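# Pour the ball from its gutter into the nearby box

## Task

Transfer the ball out of the gutter it rests in and into the roofed box that is open on one side and sits at that same arm. Pouring it in is allowed. The task fails if the box is moved, raised, rotated or tilted beyond a small amount, or if the ball ever touches the floor. The ball stays in the gutter only while the gutter's open end is kept higher; holding the handle vertical lets the ball roll out.

## Robot and tools

Setup: three Kinova Gen3 arms, arm1, arm2 and arm3, each with seven joints and a right hand. The hand has index, middle and ring fingers plus a thumb, with four hinges each. All 16 hinges have their own motor and none are coupled. Reach is about 1.05 m from the joint 1 axis. Occasionally a loose object gets a brief push from outside.

Frame: one scene frame in metres, origin on the floor, +z up. Each foot (base_link) faces along its own +x. Bases (x, y, z; quat wxyz): arm1 -1.778, +0.016, +0.951 (+1.000, -0.004, +0.008, +0.018); arm2 -0.001, +0.212, +0.921 (+0.719, +0.003, -0.002, +0.695); arm3 +1.779, +0.106, +0.900 (+0.001, -0.004, +0.006, +1.000).

Hand point axes: +z runs along the straight fingers toward the tips; +x runs across the palm away from the thumb; +y points out of the palm face, which is at y = -0.063. Straight fingertips end about 0.123 m beyond the hand point. A camera mast on the palm side (x +0.042 to +0.098, z -0.158 to -0.111, reaching y = +0.064) can strike things. With joints 1, 3 and 5 at 0 and joint 7 at 1.57, the fingers point down, the palm faces left and the thumb is on the side away from the foot.

move: optional keys arm1, arm2, arm3, one object per arm, plus cameras. Every key inside is optional.
- joints: a dict keyed by name holding absolute targets. joint1_rad to joint7_rad are in radians. Ranges: joints 1, 3, 5 and 7 go -6.283 to 6.283; joint2 ±2.249; joint4 ±2.579; joint6 ±2.099. Joint 1 positive turns clockwise seen from above. Joint 2 at 0 is upright, and positive leans forward. Joint 7 positive turns counter-clockwise seen from behind the hand. Finger keys (hand_index_mcp through hand_thumb_ipl) take absolute goals on a -1 to 1 scale between the hinge stops. For index, middle and ring, -1 curls toward the palm. Straight values: _mcp +0.75, _pip +0.58, _dip +0.70, _abd 0.00. Thumb straight values: cmc +0.71 (moving toward -1 swings it in front of the palm), axl +0.68, mcp +0.23, ipl +0.17. hand_current_limit runs -1 to 1 and maps to 0 to 550 mA, starting at +0.4. hand_speed runs -0.96 to 1 and sets (n+1)/2 of 8.5 rad/s, starting at -0.6. Any key you leave out keeps its present goal.
- target: exactly 7 numbers [x, y, z, qw, qx, qy, qz]. This is an absolute hand pose in the scene frame, in the same form the hand line prints it. The hand travels in a straight line from hand_target toward it. When target is used, joints may contain only hand keys; anything else gets the call refused.
- speed: the top speed along that path, 0.002 to 0.5 m/s, default 0.25. Rotation is capped at twice this value in rad/s. The hand can overshoot this speed or leave the path, especially when the arm is close to straight.
- min_time_s: 0.1 to 8 s, used with joints. It sets the shortest duration for that arm's joint moves.
All parts of one action start together. Hand paths stop after 10 s, and an action stops after 15 s. Joint speed caps are 1.39 rad/s for joints 1 to 4 and 1.22 rad/s for joints 5 to 7. A joint move can make the hand swing out widely.

cameras: names chosen from arm1_cam_wrist, arm2_cam_wrist, arm3_cam_wrist, cam_end_1, cam_end_2, cam_gap_1, cam_gap_2, cam_side, cam_top, or "all". An empty list gives no images. Leaving it out gives all images for an empty move and none for any other move. An unrecognised name makes the call invalid.

wait: seconds from 0 to 10, plus optional cameras. It issues no commands. zoom_image: camera plus region [x0, y0, x1, y1] in pixels, with (0,0) at top-left and a maximum size of 504 x 504. It only works on the latest set of images. finished_scene: optional scene = 1. It ends the scene for good, and the goal must still hold with the robots left alone.

Results: "move" lists the arms that were commanded. "as last shown" marks an arm that got no command; its status reads "not commanded". hand is the measured pose, and hand_target is the pose at the joint targets now held. joint_positions also lists the hand hinges and the two settings. Joint velocities are in rad/s, and "within noise" means the arm is still. Joint torques are in N m, positive toward larger angles. Flange force is the outside force at the wrist; it carries some error, and "no reading" means no estimate. Hand lines: per-motor current in mA, where positive pushes toward -1; hand_goal_<motor>; and one hand_state word per motor: moving, goal, blocked or overload.

Status words: "done" means within 1 cm and 2 degrees (joints ±0.01, fingers ±0.02). "off_target" means the arm is at rest short of the target and may still be pushing. "time_out" means the joint stops and keeps its current position. "joint command not followed" or "pose unreachable" means a collision check is holding the arm back. "not_followed" means the target was dropped.

Stops: a torque fault, from a sensor hitting its limit or a joint straying more than 5 degrees from plan, halts that arm and its hand for 10 s. The torque limits are 104.5 N m for joints 1 to 4 and 51.3 N m for joints 5 to 7. Hand commands sent during a stop are lost, so resend them afterwards. Overheating starts at 60 °C with a MOTOR HOT line. At 75 °C an OVER-TEMPERATURE FAULT makes the arm sink; resend any key marked limit_stop_at_motor_heat. A hand motor that stays at 495 mA or more for about 5 s shuts off for 10 s.

Avoid:
- Arms pressing hard against each other, including closing fingers on another robot's hand. The collision check can react late.
- Pushing into solid objects. The arm keeps pushing until you command it away.
- Moving the box noticeably, letting the ball reach the floor, and drops or slams.
- Knocking anything out of the work area.

To pour, keep the gutter's open end raised while carrying it. Then lower that end, or stand the handle upright, over the box's open side.

Each tool is called after "Request:" in YAML: its name, and indented under it one key for each argument.

## Session

Request:
move:

Scene clock: 0.00 s.
Joint torques (N m): no reading
Motor temperatures (°C): arm1=[30 32 29 30 37 41 42] | arm2=[33 30 29 30 37 36 39] | arm3=[27 31 30 28 33 48 39]
Flange force (N): no reading
Joint velocities: within noise
arm1.joint_positions: joint1_rad=-0.627 joint2_rad=-0.552 joint3_rad=-0.004 joint4_rad=+1.469 joint5_rad=-0.040 joint6_rad=+1.946 joint7_rad=+1.904 hand_index_mcp=+0.753 hand_index_abd=+0.000 hand_index_pip=+0.577 hand_index_dip=+0.696 hand_middle_mcp=+0.753 hand_middle_abd=+0.000 hand_middle_pip=+0.577 hand_middle_dip=+0.696 hand_ring_mcp=+0.753 hand_ring_abd=+0.000 hand_ring_pip=+0.577 hand_ring_dip=+0.696 hand_thumb_cmc=+0.714 hand_thumb_axl=+0.677 hand_thumb_mcp=+0.226 hand_thumb_ipl=+0.168 hand_current_limit=+0.400 hand_speed=-0.600
arm1.joint_status: not commanded
arm1.hand_state: goal,goal,goal,goal,goal,goal,goal,goal,goal,goal,goal,goal,goal,goal,goal,goal
arm1.index_mcp_current_ma: 7
arm1.index_abd_current_ma: 3
arm1.index_pip_current_ma: 4
arm1.index_dip_current_ma: -7
arm1.middle_mcp_current_ma: -1
arm1.middle_abd_current_ma: 9
arm1.middle_pip_current_ma: 0
arm1.middle_dip_current_ma: -15
arm1.ring_mcp_current_ma: -9
arm1.ring_abd_current_ma: -14
arm1.ring_pip_current_ma: -12
arm1.ring_dip_current_ma: -4
arm1.thumb_cmc_current_ma: 2
arm1.thumb_axl_current_ma: 9
arm1.thumb_mcp_current_ma: 5
arm1.thumb_ipl_current_ma: -7
arm1.hand_goal_index_mcp: 0.754
arm1.hand_goal_index_abd: 0.000
arm1.hand_goal_index_pip: 0.576
arm1.hand_goal_index_dip: 0.696
arm1.hand_goal_middle_mcp: 0.754
arm1.hand_goal_middle_abd: 0.000
arm1.hand_goal_middle_pip: 0.576
arm1.hand_goal_middle_dip: 0.696
arm1.hand_goal_ring_mcp: 0.754
arm1.hand_goal_ring_abd: 0.000
arm1.hand_goal_ring_pip: 0.576
arm1.hand_goal_ring_dip: 0.696
arm1.hand_goal_thumb_cmc: 0.714
arm1.hand_goal_thumb_axl: 0.678
arm1.hand_goal_thumb_mcp: 0.226
arm1.hand_goal_thumb_ipl: 0.168
arm1.hand: x=-1.7349 y=+0.1430 z=+1.4950 quat_wxyz=(+0.126, -0.483, +0.865, +0.040) (m; scene frame)
arm1.hand_target: x=-1.7349 y=+0.1430 z=+1.4950 quat_wxyz=(+0.126, -0.483, +0.865, +0.040) (m; scene frame)
arm1.hand_status: not commanded
arm2.joint_positions: joint1_rad=-0.220 joint2_rad=-0.342 joint3_rad=-0.164 joint4_rad=+1.362 joint5_rad=+0.003 joint6_rad=+1.999 joint7_rad=+1.981 hand_index_mcp=+0.753 hand_index_abd=+0.000 hand_index_pip=+0.577 hand_index_dip=+0.696 hand_middle_mcp=+0.753 hand_middle_abd=+0.000 hand_middle_pip=+0.577 hand_middle_dip=+0.696 hand_ring_mcp=+0.753 hand_ring_abd=+0.000 hand_ring_pip=+0.577 hand_ring_dip=+0.696 hand_thumb_cmc=+0.714 hand_thumb_axl=+0.677 hand_thumb_mcp=+0.226 hand_thumb_ipl=+0.168 hand_current_limit=+0.400 hand_speed=-0.600
arm2.joint_status: not commanded
arm2.hand_state: goal,goal,goal,goal,goal,goal,goal,goal,goal,goal,goal,goal,goal,goal,goal,goal
arm2.index_mcp_current_ma: 7
arm2.index_abd_current_ma: 7
arm2.index_pip_current_ma: 5
arm2.index_dip_current_ma: 0
arm2.middle_mcp_current_ma: -2
arm2.middle_abd_current_ma: 1
arm2.middle_pip_current_ma: -5
arm2.middle_dip_current_ma: 6
arm2.ring_mcp_current_ma: -8
arm2.ring_abd_current_ma: -1
arm2.ring_pip_current_ma: 9
arm2.ring_dip_current_ma: -1
arm2.thumb_cmc_current_ma: -9
arm2.thumb_axl_current_ma: 3
arm2.thumb_mcp_current_ma: 5
arm2.thumb_ipl_current_ma: 10
arm2.hand_goal_index_mcp: 0.754
arm2.hand_goal_index_abd: 0.000
arm2.hand_goal_index_pip: 0.576
arm2.hand_goal_index_dip: 0.696
arm2.hand_goal_middle_mcp: 0.754
arm2.hand_goal_middle_abd: 0.000
arm2.hand_goal_middle_pip: 0.576
arm2.hand_goal_middle_dip: 0.696
arm2.hand_goal_ring_mcp: 0.754
arm2.hand_goal_ring_abd: 0.000
arm2.hand_goal_ring_pip: 0.576
arm2.hand_goal_ring_dip: 0.696
arm2.hand_goal_thumb_cmc: 0.714
arm2.hand_goal_thumb_axl: 0.678
arm2.hand_goal_thumb_mcp: 0.226
arm2.hand_goal_thumb_ipl: 0.168
arm2.hand: x=-0.1216 y=+0.3247 z=+1.4612 quat_wxyz=(+0.065, -0.916, +0.396, +0.021) (m; scene frame)
arm2.hand_target: x=-0.1216 y=+0.3247 z=+1.4612 quat_wxyz=(+0.065, -0.916, +0.396, +0.021) (m; scene frame)
arm2.hand_status: not commanded
arm3.joint_positions: joint1_rad=-0.242 joint2_rad=-0.402 joint3_rad=-0.042 joint4_rad=+1.406 joint5_rad=+0.026 joint6_rad=+1.932 joint7_rad=+1.582 hand_index_mcp=+0.753 hand_index_abd=+0.000 hand_index_pip=+0.577 hand_index_dip=+0.696 hand_middle_mcp=+0.753 hand_middle_abd=+0.000 hand_middle_pip=+0.577 hand_middle_dip=+0.696 hand_ring_mcp=+0.753 hand_ring_abd=+0.000 hand_ring_pip=+0.577 hand_ring_dip=+0.696 hand_thumb_cmc=+0.714 hand_thumb_axl=+0.677 hand_thumb_mcp=+0.226 hand_thumb_ipl=+0.168 hand_current_limit=+0.400 hand_speed=-0.600
arm3.joint_status: not commanded
arm3.hand_state: goal,goal,goal,goal,goal,goal,goal,goal,goal,goal,goal,goal,goal,goal,goal,goal
arm3.index_mcp_current_ma: 14
arm3.index_abd_current_ma: -10
arm3.index_pip_current_ma: -3
arm3.index_dip_current_ma: -7
arm3.middle_mcp_current_ma: -20
arm3.middle_abd_current_ma: -15
arm3.middle_pip_current_ma: -9
arm3.middle_dip_current_ma: 14
arm3.ring_mcp_current_ma: -14
arm3.ring_abd_current_ma: 3
arm3.ring_pip_current_ma: 5
arm3.ring_dip_current_ma: -18
arm3.thumb_cmc_current_ma: -19
arm3.thumb_axl_current_ma: -4
arm3.thumb_mcp_current_ma: -2
arm3.thumb_ipl_current_ma: 6
arm3.hand_goal_index_mcp: 0.754
arm3.hand_goal_index_abd: 0.000
arm3.hand_goal_index_pip: 0.576
arm3.hand_goal_index_dip: 0.696
arm3.hand_goal_middle_mcp: 0.754
arm3.hand_goal_middle_abd: 0.000
arm3.hand_goal_middle_pip: 0.576
arm3.hand_goal_middle_dip: 0.696
arm3.hand_goal_ring_mcp: 0.754
arm3.hand_goal_ring_abd: 0.000
arm3.hand_goal_ring_pip: 0.576
arm3.hand_goal_ring_dip: 0.696
arm3.hand_goal_thumb_cmc: 0.714
arm3.hand_goal_thumb_axl: 0.678
arm3.hand_goal_thumb_mcp: 0.226
arm3.hand_goal_thumb_ipl: 0.168
arm3.hand: x=+1.6132 y=+0.0069 z=+1.4466 quat_wxyz=(+0.000, -0.985, -0.138, +0.101) (m; scene frame)
arm3.hand_target: x=+1.6132 y=+0.0069 z=+1.4466 quat_wxyz=(+0.000, -0.985, -0.138, +0.101) (m; scene frame)
arm3.hand_status: not commanded
pictures: arm1_cam_wrist, arm2_cam_wrist, arm3_cam_wrist, cam_end_1, cam_end_2, cam_gap_1, cam_gap_2, cam_side, cam_top

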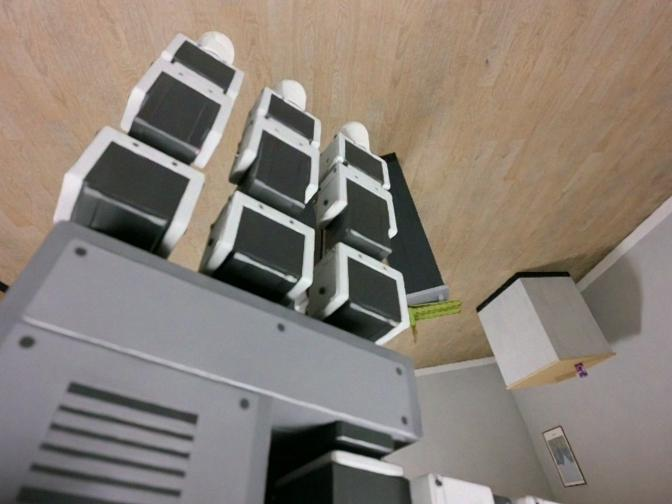

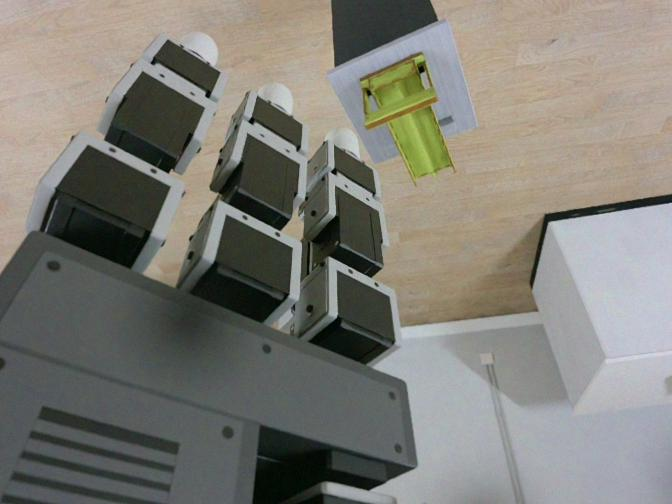

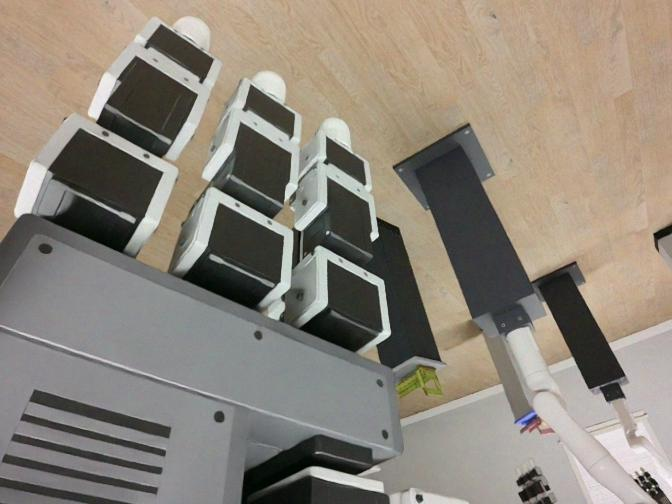

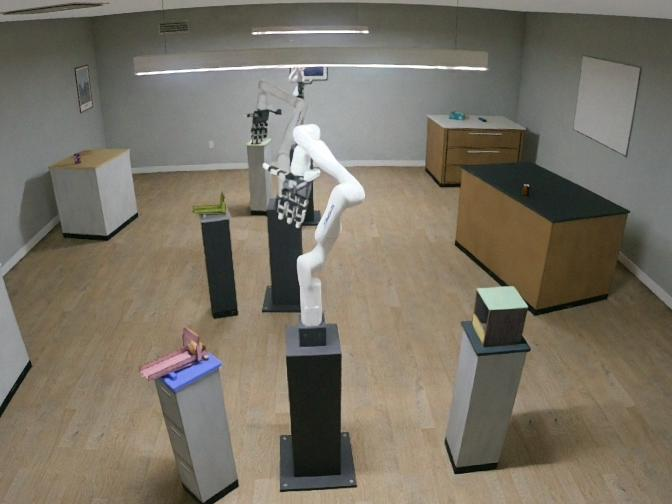

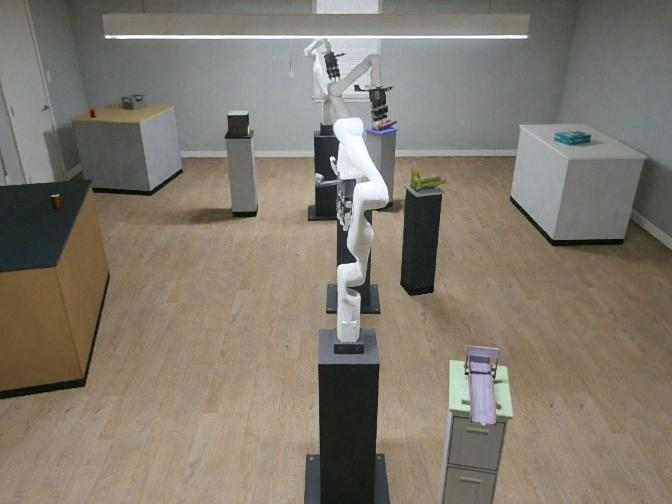

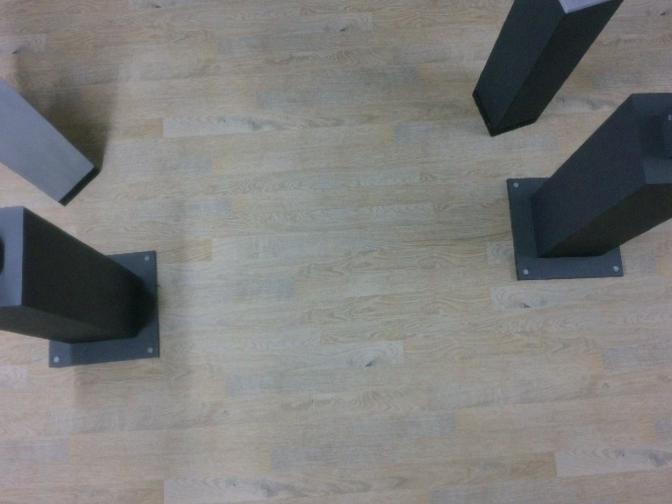

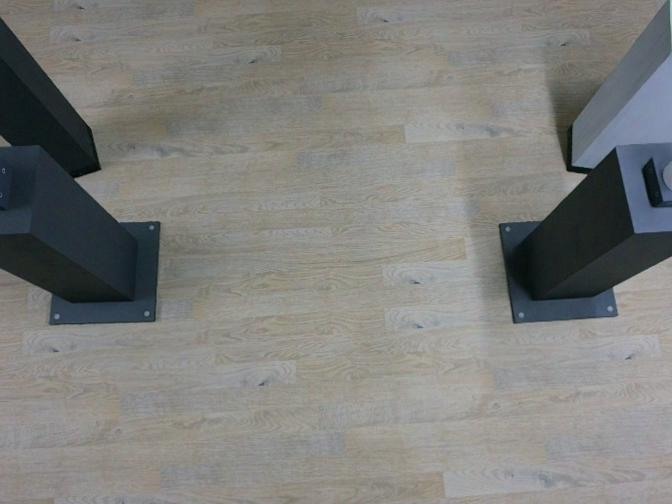

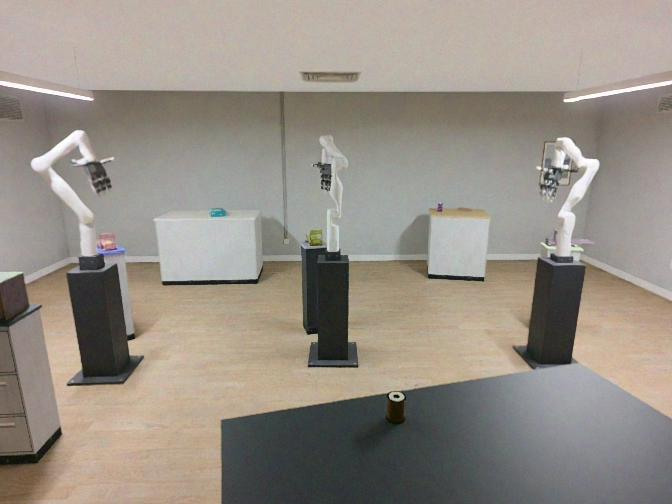

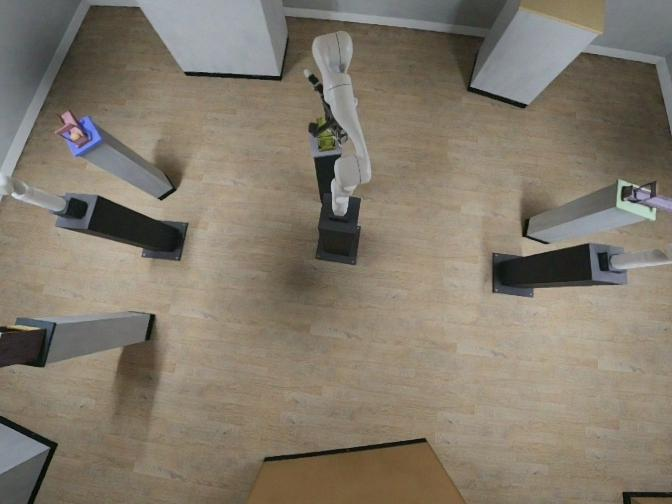

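Request:
zoom_image:
  camera: "cam_end_1"
  region: [120, 300, 260, 420]

Request:
zoom_image:
  camera: "cam_top"
  region: [30, 90, 150, 180]

Request:
zoom_image:
  camera: "cam_end_1"
  region: [430, 260, 560, 370]

Request:
zoom_image:
  camera: "cam_end_2"
  region: [430, 330, 530, 430]

Request:
zoom_image:
  camera: "arm2_cam_wrist"
  region: [320, 20, 500, 190]

Request:
zoom_image:
  camera: "cam_side"
  region: [0, 200, 180, 360]

Scaled by 3.600 from the camera's image (finer frame: 960x720).

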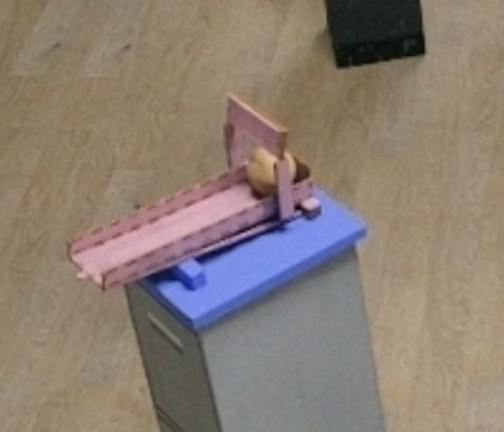

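Scaled by 4.200 from the camera's image (finer frame: 960x720).

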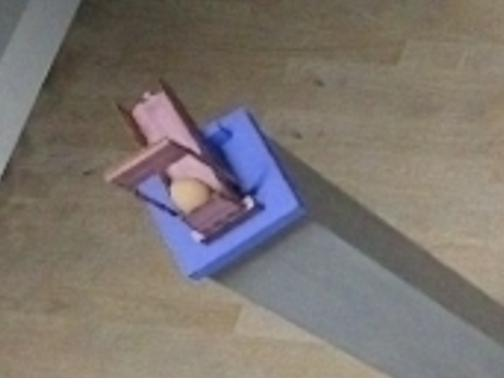

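Scaled by 3.877 from the camera's image (finer frame: 960x720).

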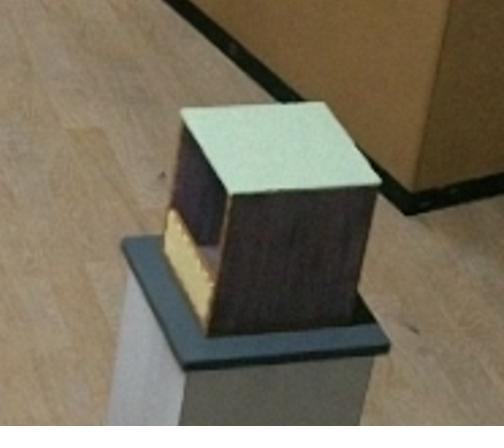

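Scaled by 5.040 from the camera's image (finer frame: 960x720).

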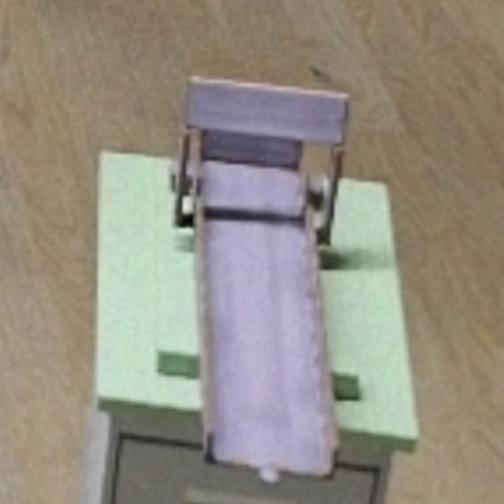

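Scaled by 2.800 from the camera's image (finer frame: 960x720).

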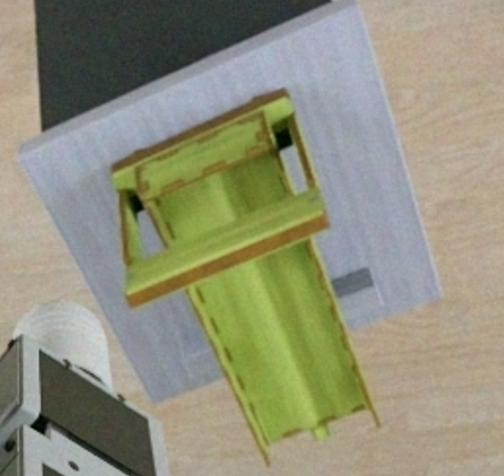

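Scaled by 2.800 from the camera's image (finer frame: 960x720).

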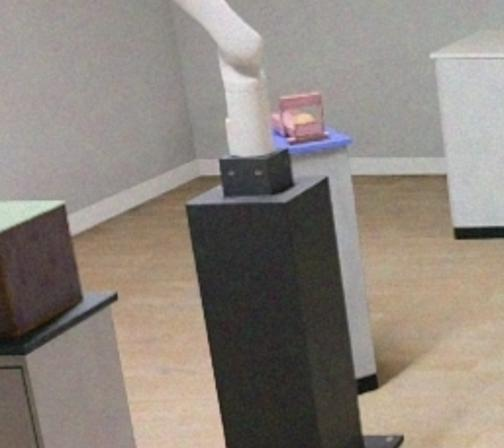

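Request:
move:
  arm1: {"joints": {"joint1_rad": -1.88, "joint2_rad": -0.35, "joint3_rad": 0, "joint4_rad": 1.45, "joint5_rad": 0, "joint6_rad": 2.05, "joint7_rad": 3.14}, "min_time_s": 3}
  cameras: ["arm1_cam_wrist", "cam_end_1", "cam_top"]

Scene clock: 62.30 s.
Joint torques (N m): arm1=[-0.39 -0.49 -1.45 -7.98 -0.13 0.45 -0.34] | arm2=[-0.98 1.14 0.26 -6.75 0.03 -0.37 0] | arm3=[-0.22 -0.19 -1.85 -5.88 0.43 -0.4 -0.47]
Motor temperatures (°C): arm1=[30 32 29 30 37 41 42] | arm2=[33 30 29 30 37 36 39] | arm3=[27 31 30 28 33 48 39]
Flange force (N): arm1=[5.1 0.7 3.7] | arm2=[2.9 1.3 -1.0] | arm3=[-2.4 -7.1 -6.2]
move: arm1 done
Joint velocities: within noise
arm1.joint_positions: joint1_rad=-1.880 joint2_rad=-0.350 joint3_rad=+0.000 joint4_rad=+1.450 joint5_rad=+0.000 joint6_rad=+2.050 joint7_rad=+3.140 hand_index_mcp=+0.753 hand_index_abd=+0.000 hand_index_pip=+0.577 hand_index_dip=+0.696 hand_middle_mcp=+0.753 hand_middle_abd=+0.000 hand_middle_pip=+0.577 hand_middle_dip=+0.696 hand_ring_mcp=+0.753 hand_ring_abd=+0.000 hand_ring_pip=+0.577 hand_ring_dip=+0.696 hand_thumb_cmc=+0.714 hand_thumb_axl=+0.677 hand_thumb_mcp=+0.218 hand_thumb_ipl=+0.168 hand_current_limit=+0.400 hand_speed=-0.600
arm1.joint_status: all done
arm1.hand_state: goal,goal,goal,goal,goal,goal,goal,goal,goal,goal,goal,goal,goal,goal,goal,goal
arm1.index_mcp_current_ma: 11
arm1.index_abd_current_ma: 4
arm1.index_pip_current_ma: -1
arm1.index_dip_current_ma: -4
arm1.middle_mcp_current_ma: -9
arm1.middle_abd_current_ma: 7
arm1.middle_pip_current_ma: -7
arm1.middle_dip_current_ma: 5
arm1.ring_mcp_current_ma: -12
arm1.ring_abd_current_ma: -8
arm1.ring_pip_current_ma: 1
arm1.ring_dip_current_ma: 2
arm1.thumb_cmc_current_ma: 7
arm1.thumb_axl_current_ma: 4
arm1.thumb_mcp_current_ma: 15
arm1.thumb_ipl_current_ma: -13
arm1.hand_goal_index_mcp: 0.754
arm1.hand_goal_index_abd: 0.000
arm1.hand_goal_index_pip: 0.576
arm1.hand_goal_index_dip: 0.696
arm1.hand_goal_middle_mcp: 0.754
arm1.hand_goal_middle_abd: 0.000
arm1.hand_goal_middle_pip: 0.576
arm1.hand_goal_middle_dip: 0.696
arm1.hand_goal_ring_mcp: 0.754
arm1.hand_goal_ring_abd: 0.000
arm1.hand_goal_ring_pip: 0.576
arm1.hand_goal_ring_dip: 0.696
arm1.hand_goal_thumb_cmc: 0.714
arm1.hand_goal_thumb_axl: 0.678
arm1.hand_goal_thumb_mcp: 0.226
arm1.hand_goal_thumb_ipl: 0.168
arm1.hand: x=-1.7850 y=+0.0665 z=+1.4726 quat_wxyz=(-0.007, -0.985, -0.171, +0.007)
arm1.hand_target: x=-1.7850 y=+0.0665 z=+1.4726 quat_wxyz=(-0.007, -0.985, -0.171, +0.007)
arm1.hand_status: not commanded
arm2, arm3: as last shown
arm2.joint_positions: joint1_rad=-0.220 joint2_rad=-0.342 joint3_rad=-0.164 joint4_rad=+1.362 joint5_rad=+0.003 joint6_rad=+1.999 joint7_rad=+1.981 hand_index_mcp=+0.753 hand_index_abd=+0.000 hand_index_pip=+0.577 hand_index_dip=+0.696 hand_middle_mcp=+0.753 hand_middle_abd=+0.000 hand_middle_pip=+0.577 hand_middle_dip=+0.696 hand_ring_mcp=+0.753 hand_ring_abd=+0.000 hand_ring_pip=+0.577 hand_ring_dip=+0.696 hand_thumb_cmc=+0.714 hand_thumb_axl=+0.677 hand_thumb_mcp=+0.223 hand_thumb_ipl=+0.168 hand_current_limit=+0.400 hand_speed=-0.600
arm2.index_mcp_current_ma: 9
arm2.index_abd_current_ma: 4
arm2.index_dip_current_ma: -3
arm2.middle_mcp_current_ma: -10
arm2.middle_abd_current_ma: 0
arm2.middle_pip_current_ma: -3
arm2.middle_dip_current_ma: 3
arm2.ring_mcp_current_ma: -10
arm2.ring_abd_current_ma: 2
arm2.ring_pip_current_ma: 6
arm2.ring_dip_current_ma: -7
arm2.thumb_cmc_current_ma: -12
arm2.thumb_axl_current_ma: 14
arm2.thumb_mcp_current_ma: 2
arm2.thumb_ipl_current_ma: 4
arm3.joint_positions: joint1_rad=-0.242 joint2_rad=-0.402 joint3_rad=-0.042 joint4_rad=+1.406 joint5_rad=+0.026 joint6_rad=+1.932 joint7_rad=+1.582 hand_index_mcp=+0.753 hand_index_abd=+0.000 hand_index_pip=+0.577 hand_index_dip=+0.696 hand_middle_mcp=+0.753 hand_middle_abd=+0.000 hand_middle_pip=+0.577 hand_middle_dip=+0.696 hand_ring_mcp=+0.753 hand_ring_abd=+0.000 hand_ring_pip=+0.577 hand_ring_dip=+0.696 hand_thumb_cmc=+0.714 hand_thumb_axl=+0.677 hand_thumb_mcp=+0.219 hand_thumb_ipl=+0.168 hand_current_limit=+0.400 hand_speed=-0.600
arm3.index_mcp_current_ma: 8
arm3.index_abd_current_ma: -23
arm3.index_pip_current_ma: 1
arm3.index_dip_current_ma: -10
arm3.middle_mcp_current_ma: -12
arm3.middle_abd_current_ma: -8
arm3.middle_pip_current_ma: 5
arm3.middle_dip_current_ma: 3
arm3.ring_mcp_current_ma: -9
arm3.ring_abd_current_ma: 8
arm3.ring_pip_current_ma: 3
arm3.ring_dip_current_ma: -5
arm3.thumb_cmc_current_ma: -5
arm3.thumb_axl_current_ma: 5
arm3.thumb_mcp_current_ma: -1
arm3.thumb_ipl_current_ma: 3

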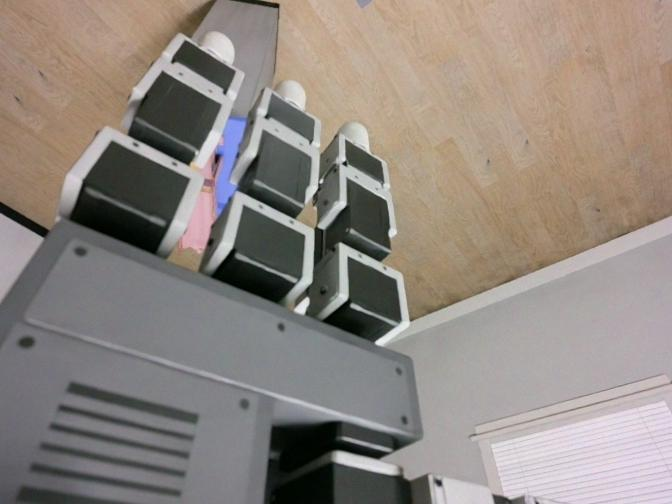

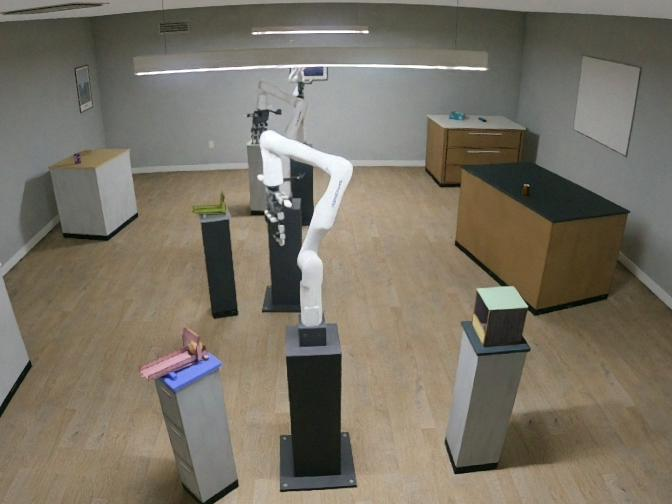

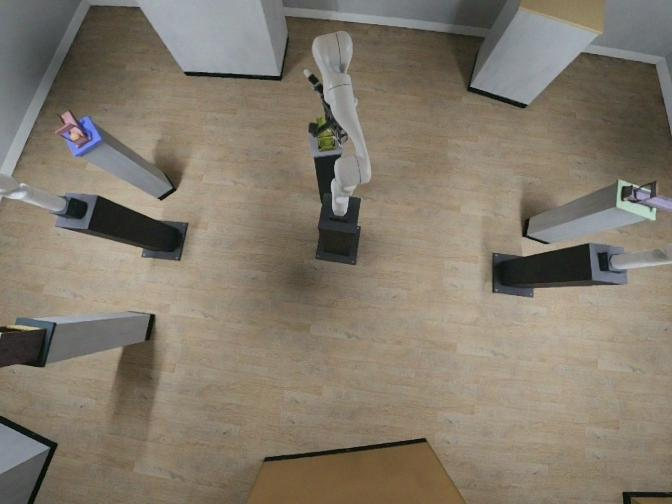

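Request:
move:
  arm1: {"joints": {"joint7_rad": 3.85, "joint1_rad": -1.75}, "min_time_s": 1}
  cameras: ["arm1_cam_wrist"]

Scene clock: 67.03 s.
Joint torques (N m): arm1=[-0.39 -0.53 -1.43 -7.95 -0.1 0.44 -0.35] | arm2=[-0.97 1.33 0.22 -6.76 0.03 -0.37 0.03] | arm3=[-0.22 -0.24 -1.85 -5.89 0.44 -0.37 -0.45]
Motor temperatures (°C): arm1=[30 32 29 30 37 41 42] | arm2=[32 30 29 30 37 36 39] | arm3=[27 31 30 28 33 48 39]
Flange force (N): arm1=[3.4 3.8 3.5] | arm2=[3.3 1.5 -0.8] | arm3=[-2.5 -7.1 -6.1]
move: arm1 done
Joint velocities: within noise
arm1.joint_positions: joint1_rad=-1.750 joint2_rad=-0.350 joint3_rad=+0.000 joint4_rad=+1.450 joint5_rad=+0.000 joint6_rad=+2.050 joint7_rad=+3.850 hand_index_mcp=+0.753 hand_index_abd=+0.000 hand_index_pip=+0.577 hand_index_dip=+0.696 hand_middle_mcp=+0.753 hand_middle_abd=+0.000 hand_middle_pip=+0.577 hand_middle_dip=+0.696 hand_ring_mcp=+0.753 hand_ring_abd=+0.000 hand_ring_pip=+0.577 hand_ring_dip=+0.696 hand_thumb_cmc=+0.714 hand_thumb_axl=+0.677 hand_thumb_mcp=+0.218 hand_thumb_ipl=+0.168 hand_current_limit=+0.400 hand_speed=-0.600
arm1.joint_status: all done
arm1.hand_state: goal,goal,goal,goal,goal,goal,goal,goal,goal,goal,goal,goal,goal,goal,goal,goal
arm1.index_mcp_current_ma: 16
arm1.index_abd_current_ma: 6
arm1.index_pip_current_ma: 7
arm1.index_dip_current_ma: 0
arm1.middle_mcp_current_ma: -1
arm1.middle_abd_current_ma: 1
arm1.middle_pip_current_ma: -4
arm1.middle_dip_current_ma: -7
arm1.ring_mcp_current_ma: -5
arm1.ring_abd_current_ma: -10
arm1.ring_pip_current_ma: -2
arm1.ring_dip_current_ma: -8
arm1.thumb_cmc_current_ma: 8
arm1.thumb_axl_current_ma: 2
arm1.thumb_mcp_current_ma: 5
arm1.thumb_ipl_current_ma: -9
arm1.hand_goal_index_mcp: 0.754
arm1.hand_goal_index_abd: 0.000
arm1.hand_goal_index_pip: 0.576
arm1.hand_goal_index_dip: 0.696
arm1.hand_goal_middle_mcp: 0.754
arm1.hand_goal_middle_abd: 0.000
arm1.hand_goal_middle_pip: 0.576
arm1.hand_goal_middle_dip: 0.696
arm1.hand_goal_ring_mcp: 0.754
arm1.hand_goal_ring_abd: 0.000
arm1.hand_goal_ring_pip: 0.576
arm1.hand_goal_ring_dip: 0.696
arm1.hand_goal_thumb_cmc: 0.714
arm1.hand_goal_thumb_axl: 0.678
arm1.hand_goal_thumb_mcp: 0.226
arm1.hand_goal_thumb_ipl: 0.168
arm1.hand: x=-1.7206 y=+0.0865 z=+1.4714 quat_wxyz=(-0.004, -0.895, -0.445, +0.009)
arm1.hand_target: x=-1.7206 y=+0.0865 z=+1.4714 quat_wxyz=(-0.004, -0.895, -0.445, +0.009)
arm1.hand_status: not commanded
arm2, arm3: as last shown
arm2.index_mcp_current_ma: 5
arm2.index_pip_current_ma: 8
arm2.index_dip_current_ma: 0
arm2.middle_abd_current_ma: -4
arm2.middle_pip_current_ma: -13
arm2.middle_dip_current_ma: 7
arm2.ring_mcp_current_ma: -9
arm2.ring_abd_current_ma: -2
arm2.ring_pip_current_ma: 8
arm2.thumb_cmc_current_ma: -10
arm2.thumb_axl_current_ma: 8
arm2.thumb_mcp_current_ma: 6
arm2.thumb_ipl_current_ma: 3
arm3.index_mcp_current_ma: 19
arm3.index_abd_current_ma: -18
arm3.index_pip_current_ma: -8
arm3.index_dip_current_ma: -15
arm3.middle_mcp_current_ma: 3
arm3.middle_abd_current_ma: -10
arm3.middle_pip_current_ma: -1
arm3.middle_dip_current_ma: 19
arm3.ring_mcp_current_ma: -6
arm3.ring_abd_current_ma: 0
arm3.ring_pip_current_ma: 1
arm3.ring_dip_current_ma: -2
arm3.thumb_cmc_current_ma: -9
arm3.thumb_axl_current_ma: 9
arm3.thumb_mcp_current_ma: -11

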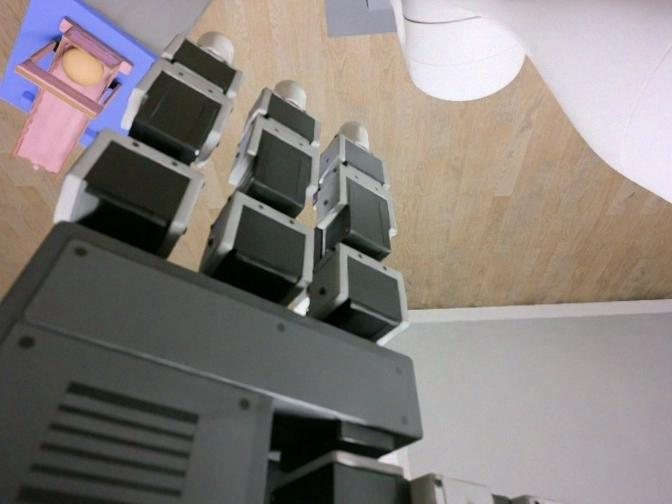

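Request:
move:
  arm1: {"joints": {"joint7_rad": 2.5, "joint1_rad": -1.88}, "min_time_s": 1.5}
  cameras: ["arm1_cam_wrist"]

Scene clock: 72.17 s.
Joint torques (N m): arm1=[-0.37 -0.51 -1.4 -7.96 -0.14 0.46 -0.36] | arm2=[-1.02 1.26 0.23 -6.77 0.03 -0.38 0.02] | arm3=[-0.2 -0.21 -1.85 -5.87 0.43 -0.38 -0.45]
Motor temperatures (°C): arm1=[30 32 29 30 37 41 42] | arm2=[32 30 29 30 37 36 39] | arm3=[27 31 30 28 33 48 39]
Flange force (N): arm1=[4.4 -2.5 3.6] | arm2=[3.1 1.4 -0.9] | arm3=[-2.5 -7.1 -6.1]
move: arm1 done
Joint velocities: within noise
arm1.joint_positions: joint1_rad=-1.880 joint2_rad=-0.350 joint3_rad=+0.000 joint4_rad=+1.450 joint5_rad=+0.000 joint6_rad=+2.050 joint7_rad=+2.500 hand_index_mcp=+0.753 hand_index_abd=+0.000 hand_index_pip=+0.577 hand_index_dip=+0.696 hand_middle_mcp=+0.753 hand_middle_abd=+0.000 hand_middle_pip=+0.577 hand_middle_dip=+0.696 hand_ring_mcp=+0.753 hand_ring_abd=+0.000 hand_ring_pip=+0.577 hand_ring_dip=+0.696 hand_thumb_cmc=+0.722 hand_thumb_axl=+0.677 hand_thumb_mcp=+0.218 hand_thumb_ipl=+0.168 hand_current_limit=+0.400 hand_speed=-0.600
arm1.joint_status: all done
arm1.hand_state: goal,goal,goal,goal,goal,goal,goal,goal,goal,goal,goal,goal,goal,goal,goal,goal
arm1.index_mcp_current_ma: 0
arm1.index_abd_current_ma: 13
arm1.index_pip_current_ma: 6
arm1.index_dip_current_ma: 3
arm1.middle_mcp_current_ma: -12
arm1.middle_abd_current_ma: 5
arm1.middle_pip_current_ma: 3
arm1.middle_dip_current_ma: -5
arm1.ring_mcp_current_ma: -12
arm1.ring_abd_current_ma: 1
arm1.ring_pip_current_ma: -7
arm1.ring_dip_current_ma: 0
arm1.thumb_cmc_current_ma: 8
arm1.thumb_axl_current_ma: -2
arm1.thumb_mcp_current_ma: 11
arm1.thumb_ipl_current_ma: -4
arm1.hand_goal_index_mcp: 0.754
arm1.hand_goal_index_abd: 0.000
arm1.hand_goal_index_pip: 0.576
arm1.hand_goal_index_dip: 0.696
arm1.hand_goal_middle_mcp: 0.754
arm1.hand_goal_middle_abd: 0.000
arm1.hand_goal_middle_pip: 0.576
arm1.hand_goal_middle_dip: 0.696
arm1.hand_goal_ring_mcp: 0.754
arm1.hand_goal_ring_abd: 0.000
arm1.hand_goal_ring_pip: 0.576
arm1.hand_goal_ring_dip: 0.696
arm1.hand_goal_thumb_cmc: 0.714
arm1.hand_goal_thumb_axl: 0.678
arm1.hand_goal_thumb_mcp: 0.226
arm1.hand_goal_thumb_ipl: 0.168
arm1.hand: x=-1.8388 y=+0.0796 z=+1.4730 quat_wxyz=(-0.009, -0.989, +0.148, +0.005)
arm1.hand_target: x=-1.8388 y=+0.0796 z=+1.4730 quat_wxyz=(-0.009, -0.989, +0.148, +0.005)
arm1.hand_status: not commanded
arm2, arm3: as last shown
arm2.index_mcp_current_ma: 8
arm2.index_abd_current_ma: -1
arm2.index_pip_current_ma: 10
arm2.index_dip_current_ma: -2
arm2.middle_mcp_current_ma: -4
arm2.middle_abd_current_ma: -3
arm2.middle_dip_current_ma: 2
arm2.ring_mcp_current_ma: -8
arm2.ring_abd_current_ma: -1
arm2.ring_pip_current_ma: 5
arm2.ring_dip_current_ma: -9
arm2.thumb_cmc_current_ma: -17
arm2.thumb_axl_current_ma: 12
arm2.thumb_mcp_current_ma: 4
arm2.thumb_ipl_current_ma: 6
arm3.index_mcp_current_ma: 3
arm3.index_pip_current_ma: -9
arm3.index_dip_current_ma: -2
arm3.middle_mcp_current_ma: -13
arm3.middle_abd_current_ma: -8
arm3.middle_pip_current_ma: -7
arm3.middle_dip_current_ma: 4
arm3.ring_mcp_current_ma: 9
arm3.ring_abd_current_ma: -5
arm3.ring_pip_current_ma: 8
arm3.ring_dip_current_ma: 1
arm3.thumb_cmc_current_ma: -12
arm3.thumb_axl_current_ma: 12
arm3.thumb_mcp_current_ma: -4
arm3.thumb_ipl_current_ma: 1

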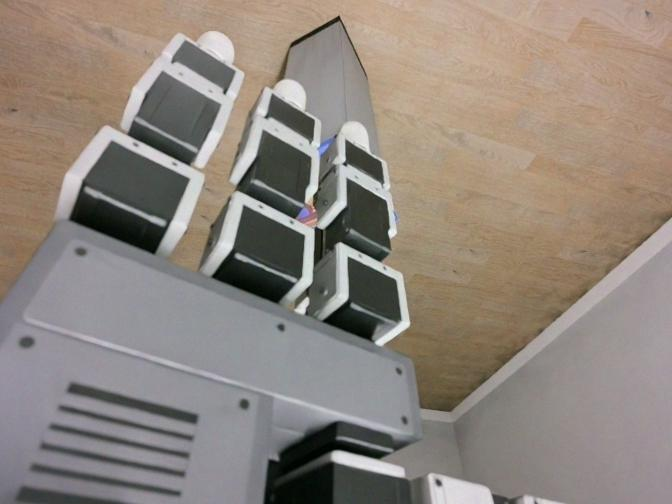

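Request:
move:
  arm1: {"joints": {"joint7_rad": 1.95, "joint1_rad": -1.9, "joint4_rad": 1.6}, "min_time_s": 1}
  cameras: ["arm1_cam_wrist"]

Scene clock: 75.77 s.
Joint torques (N m): arm1=[-0.42 -0.58 -1.45 -8.05 -0.19 0.85 -0.33] | arm2=[-0.99 1.26 0.28 -6.86 0.07 -0.35 -0.01] | arm3=[-0.28 -0.23 -1.85 -5.87 0.43 -0.41 -0.44]
Motor temperatures (°C): arm1=[30 32 29 30 37 41 42] | arm2=[32 30 29 30 37 36 39] | arm3=[27 31 30 28 33 48 39]
Flange force (N): arm1=[2.1 -4.8 3.4] | arm2=[3.2 1.6 -0.4] | arm3=[-2.5 -7.0 -6.3]
move: arm1 done
Joint velocities: within noise
arm1.joint_positions: joint1_rad=-1.900 joint2_rad=-0.350 joint3_rad=+0.000 joint4_rad=+1.600 joint5_rad=+0.000 joint6_rad=+2.050 joint7_rad=+1.950 hand_index_mcp=+0.753 hand_index_abd=+0.008 hand_index_pip=+0.577 hand_index_dip=+0.696 hand_middle_mcp=+0.753 hand_middle_abd=+0.012 hand_middle_pip=+0.577 hand_middle_dip=+0.696 hand_ring_mcp=+0.753 hand_ring_abd=+0.009 hand_ring_pip=+0.577 hand_ring_dip=+0.696 hand_thumb_cmc=+0.722 hand_thumb_axl=+0.677 hand_thumb_mcp=+0.218 hand_thumb_ipl=+0.168 hand_current_limit=+0.400 hand_speed=-0.600
arm1.joint_status: all done
arm1.hand_state: goal,goal,goal,goal,goal,goal,goal,goal,goal,goal,goal,goal,goal,goal,goal,goal
arm1.index_mcp_current_ma: 6
arm1.index_abd_current_ma: 7
arm1.index_pip_current_ma: 9
arm1.index_dip_current_ma: 0
arm1.middle_mcp_current_ma: -1
arm1.middle_abd_current_ma: 7
arm1.middle_pip_current_ma: 2
arm1.middle_dip_current_ma: 1
arm1.ring_mcp_current_ma: -16
arm1.ring_abd_current_ma: -6
arm1.ring_pip_current_ma: -3
arm1.ring_dip_current_ma: -6
arm1.thumb_cmc_current_ma: 11
arm1.thumb_axl_current_ma: 5
arm1.thumb_mcp_current_ma: 6
arm1.thumb_ipl_current_ma: -15
arm1.hand_goal_index_mcp: 0.754
arm1.hand_goal_index_abd: 0.000
arm1.hand_goal_index_pip: 0.576
arm1.hand_goal_index_dip: 0.696
arm1.hand_goal_middle_mcp: 0.754
arm1.hand_goal_middle_abd: 0.000
arm1.hand_goal_middle_pip: 0.576
arm1.hand_goal_middle_dip: 0.696
arm1.hand_goal_ring_mcp: 0.754
arm1.hand_goal_ring_abd: 0.000
arm1.hand_goal_ring_pip: 0.576
arm1.hand_goal_ring_dip: 0.696
arm1.hand_goal_thumb_cmc: 0.714
arm1.hand_goal_thumb_axl: 0.678
arm1.hand_goal_thumb_mcp: 0.226
arm1.hand_goal_thumb_ipl: 0.168
arm1.hand: x=-1.8638 y=+0.0876 z=+1.4348 quat_wxyz=(-0.063, -0.913, +0.400, -0.050)
arm1.hand_target: x=-1.8638 y=+0.0876 z=+1.4348 quat_wxyz=(-0.063, -0.913, +0.400, -0.050)
arm1.hand_status: not commanded
arm2, arm3: as last shown
arm2.index_abd_current_ma: 2
arm2.index_pip_current_ma: 7
arm2.index_dip_current_ma: -3
arm2.middle_mcp_current_ma: -9
arm2.middle_abd_current_ma: -1
arm2.middle_pip_current_ma: -7
arm2.middle_dip_current_ma: 5
arm2.ring_pip_current_ma: 11
arm2.ring_dip_current_ma: -4
arm2.thumb_cmc_current_ma: -6
arm2.thumb_axl_current_ma: 4
arm2.thumb_mcp_current_ma: 2
arm2.thumb_ipl_current_ma: 0
arm3.index_mcp_current_ma: 5
arm3.index_abd_current_ma: -7
arm3.index_pip_current_ma: 2
arm3.index_dip_current_ma: -16
arm3.middle_mcp_current_ma: -5
arm3.middle_abd_current_ma: 5
arm3.middle_pip_current_ma: 4
arm3.middle_dip_current_ma: 6
arm3.ring_mcp_current_ma: 3
arm3.ring_abd_current_ma: 12
arm3.ring_pip_current_ma: 2
arm3.ring_dip_current_ma: -9
arm3.thumb_cmc_current_ma: -11
arm3.thumb_axl_current_ma: 6
arm3.thumb_mcp_current_ma: -5
arm3.thumb_ipl_current_ma: 0

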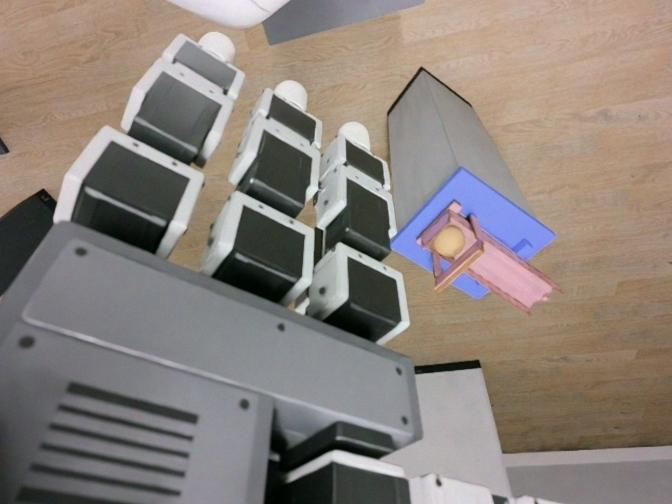

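Request:
zoom_image:
  camera: "arm1_cam_wrist"
  region: [380, 150, 580, 320]

Scaled by 2.520 from the camera's image (finer frame: 960x720).

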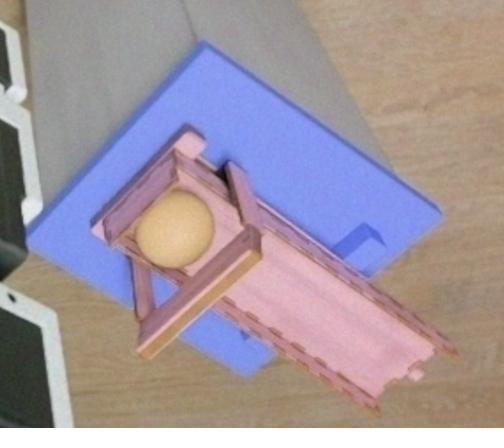

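Request:
zoom_image:
  camera: "arm1_cam_wrist"
  region: [50, 20, 420, 350]

Scaled by 1.362 from the camera's image (finer frame: 960x720).

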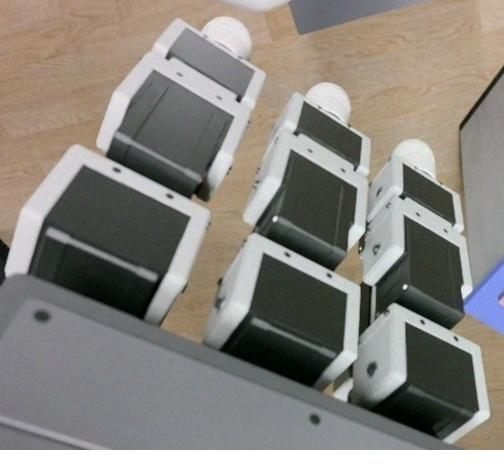

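Request:
move:
  arm1: {"target": [-1.934, 0.3206, 1.116, -0.063, -0.913, 0.400, -0.050], "speed": 0.25}
  cameras: ["arm1_cam_wrist", "cam_end_1", "cam_top"]

Request:
zoom_image:
  camera: "arm1_cam_wrist"
  region: [380, 120, 672, 339]

Scene clock: 190.73 s.
Joint torques (N m): arm1=[-0.59 -13.32 -1 -6.28 -0.11 0.87 -0.34] | arm2=[-0.98 1.22 0.28 -6.81 0.02 -0.43 -0.01] | arm3=[-0.23 -0.21 -1.82 -5.87 0.43 -0.4 -0.47]
Motor temperatures (°C): arm1=[30 32 29 29 37 41 42] | arm2=[32 30 29 30 36 36 39] | arm3=[27 31 30 28 32 48 38]
Flange force (N): arm1=[2.7 -1.2 2.1] | arm2=[3.1 1.5 -0.9] | arm3=[-2.5 -7.0 -6.2]
move: arm1 done
Joint velocities: within noise
arm1.joint_positions: joint1_rad=-1.882 joint2_rad=+0.405 joint3_rad=+0.053 joint4_rad=+1.901 joint5_rad=-0.013 joint6_rad=+0.994 joint7_rad=+2.027 hand_index_mcp=+0.753 hand_index_abd=+0.008 hand_index_pip=+0.577 hand_index_dip=+0.696 hand_middle_mcp=+0.753 hand_middle_abd=+0.012 hand_middle_pip=+0.577 hand_middle_dip=+0.696 hand_ring_mcp=+0.753 hand_ring_abd=+0.009 hand_ring_pip=+0.577 hand_ring_dip=+0.696 hand_thumb_cmc=+0.722 hand_thumb_axl=+0.677 hand_thumb_mcp=+0.218 hand_thumb_ipl=+0.168 hand_current_limit=+0.400 hand_speed=-0.600
arm1.joint_status: not commanded
arm1.hand_state: goal,goal,goal,goal,goal,goal,goal,goal,goal,goal,goal,goal,goal,goal,goal,goal
arm1.index_mcp_current_ma: 1
arm1.index_abd_current_ma: 9
arm1.index_pip_current_ma: 7
arm1.index_dip_current_ma: -3
arm1.middle_mcp_current_ma: -9
arm1.middle_abd_current_ma: 8
arm1.middle_pip_current_ma: -3
arm1.middle_dip_current_ma: -6
arm1.ring_mcp_current_ma: -14
arm1.ring_abd_current_ma: -9
arm1.ring_pip_current_ma: 2
arm1.ring_dip_current_ma: -13
arm1.thumb_cmc_current_ma: 2
arm1.thumb_axl_current_ma: -1
arm1.thumb_mcp_current_ma: 10
arm1.thumb_ipl_current_ma: -6
arm1.hand_goal_index_mcp: 0.754
arm1.hand_goal_index_abd: 0.000
arm1.hand_goal_index_pip: 0.576
arm1.hand_goal_index_dip: 0.696
arm1.hand_goal_middle_mcp: 0.754
arm1.hand_goal_middle_abd: 0.000
arm1.hand_goal_middle_pip: 0.576
arm1.hand_goal_middle_dip: 0.696
arm1.hand_goal_ring_mcp: 0.754
arm1.hand_goal_ring_abd: 0.000
arm1.hand_goal_ring_pip: 0.576
arm1.hand_goal_ring_dip: 0.696
arm1.hand_goal_thumb_cmc: 0.714
arm1.hand_goal_thumb_axl: 0.678
arm1.hand_goal_thumb_mcp: 0.226
arm1.hand_goal_thumb_ipl: 0.168
arm1.hand: x=-1.9340 y=+0.3206 z=+1.1160 quat_wxyz=(-0.063, -0.913, +0.400, -0.050)
arm1.hand_target: x=-1.9340 y=+0.3206 z=+1.1160 quat_wxyz=(-0.063, -0.913, +0.400, -0.050)
arm1.hand_status: done (0.000 m and 0.0 deg from the pose sent, 0.401 m and 0.0 deg at the start)
arm2, arm3: as last shown
arm2.index_mcp_current_ma: 11
arm2.index_abd_current_ma: -2
arm2.index_pip_current_ma: 9
arm2.index_dip_current_ma: -5
arm2.middle_mcp_current_ma: -11
arm2.middle_abd_current_ma: -5
arm2.middle_pip_current_ma: -9
arm2.middle_dip_current_ma: 2
arm2.ring_mcp_current_ma: -10
arm2.ring_abd_current_ma: 2
arm2.ring_pip_current_ma: 12
arm2.ring_dip_current_ma: -5
arm2.thumb_cmc_current_ma: -13
arm2.thumb_axl_current_ma: 7
arm2.thumb_mcp_current_ma: 6
arm2.thumb_ipl_current_ma: 5
arm3.index_mcp_current_ma: 2
arm3.index_abd_current_ma: -3
arm3.index_pip_current_ma: -7
arm3.index_dip_current_ma: -5
arm3.middle_mcp_current_ma: -6
arm3.middle_abd_current_ma: -19
arm3.middle_pip_current_ma: 6
arm3.middle_dip_current_ma: 20
arm3.ring_mcp_current_ma: -7
arm3.ring_abd_current_ma: 9
arm3.ring_pip_current_ma: 7
arm3.ring_dip_current_ma: -5
arm3.thumb_cmc_current_ma: -5
arm3.thumb_axl_current_ma: -1
arm3.thumb_mcp_current_ma: -11
arm3.thumb_ipl_current_ma: -4

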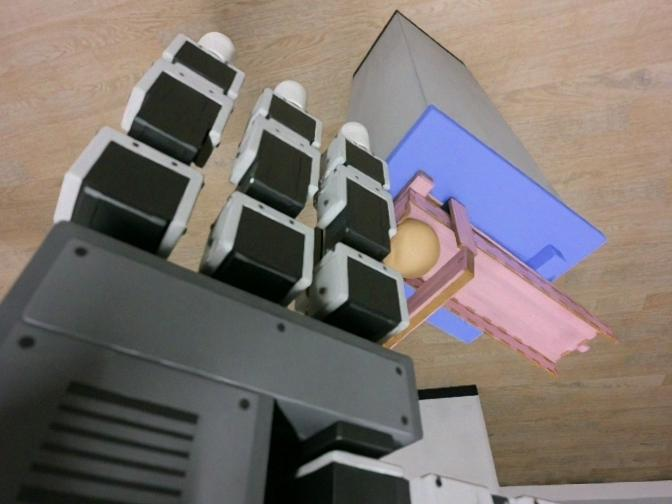

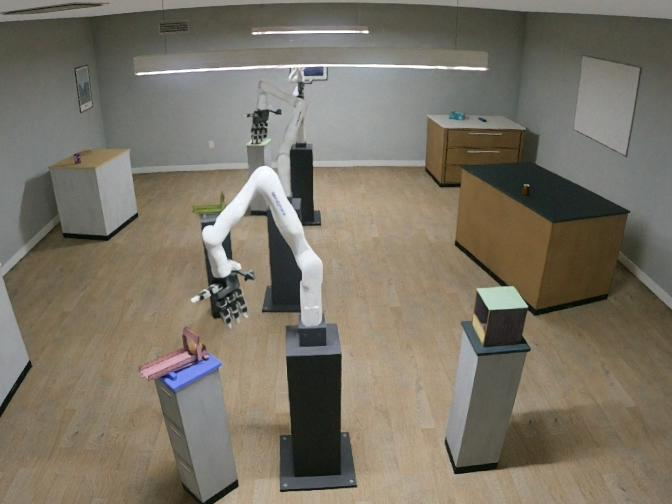

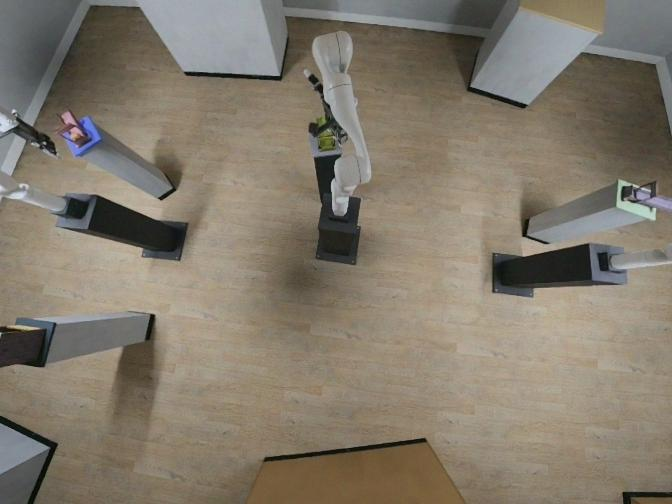

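Scaled by 1.726 from the camera's image (finer frame: 960x720).

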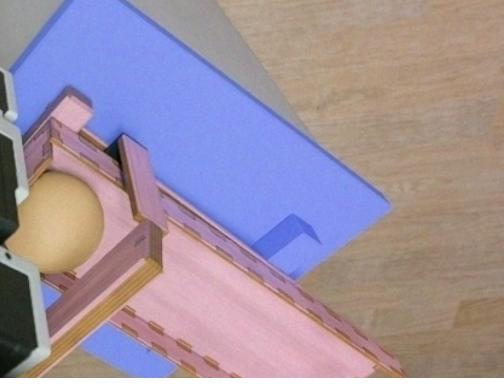

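Request:
zoom_image:
  camera: "arm1_cam_wrist"
  region: [370, 160, 640, 390]

Scaled by 1.867 from the camera's image (finer frame: 960x720).

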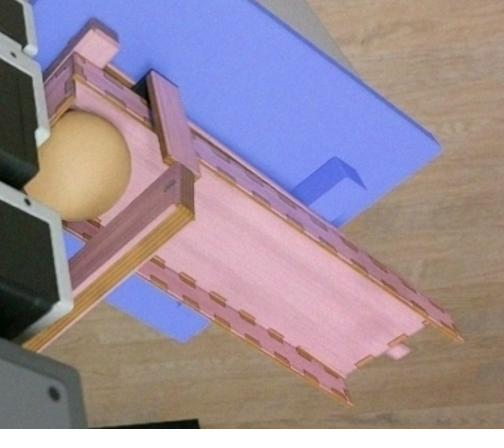

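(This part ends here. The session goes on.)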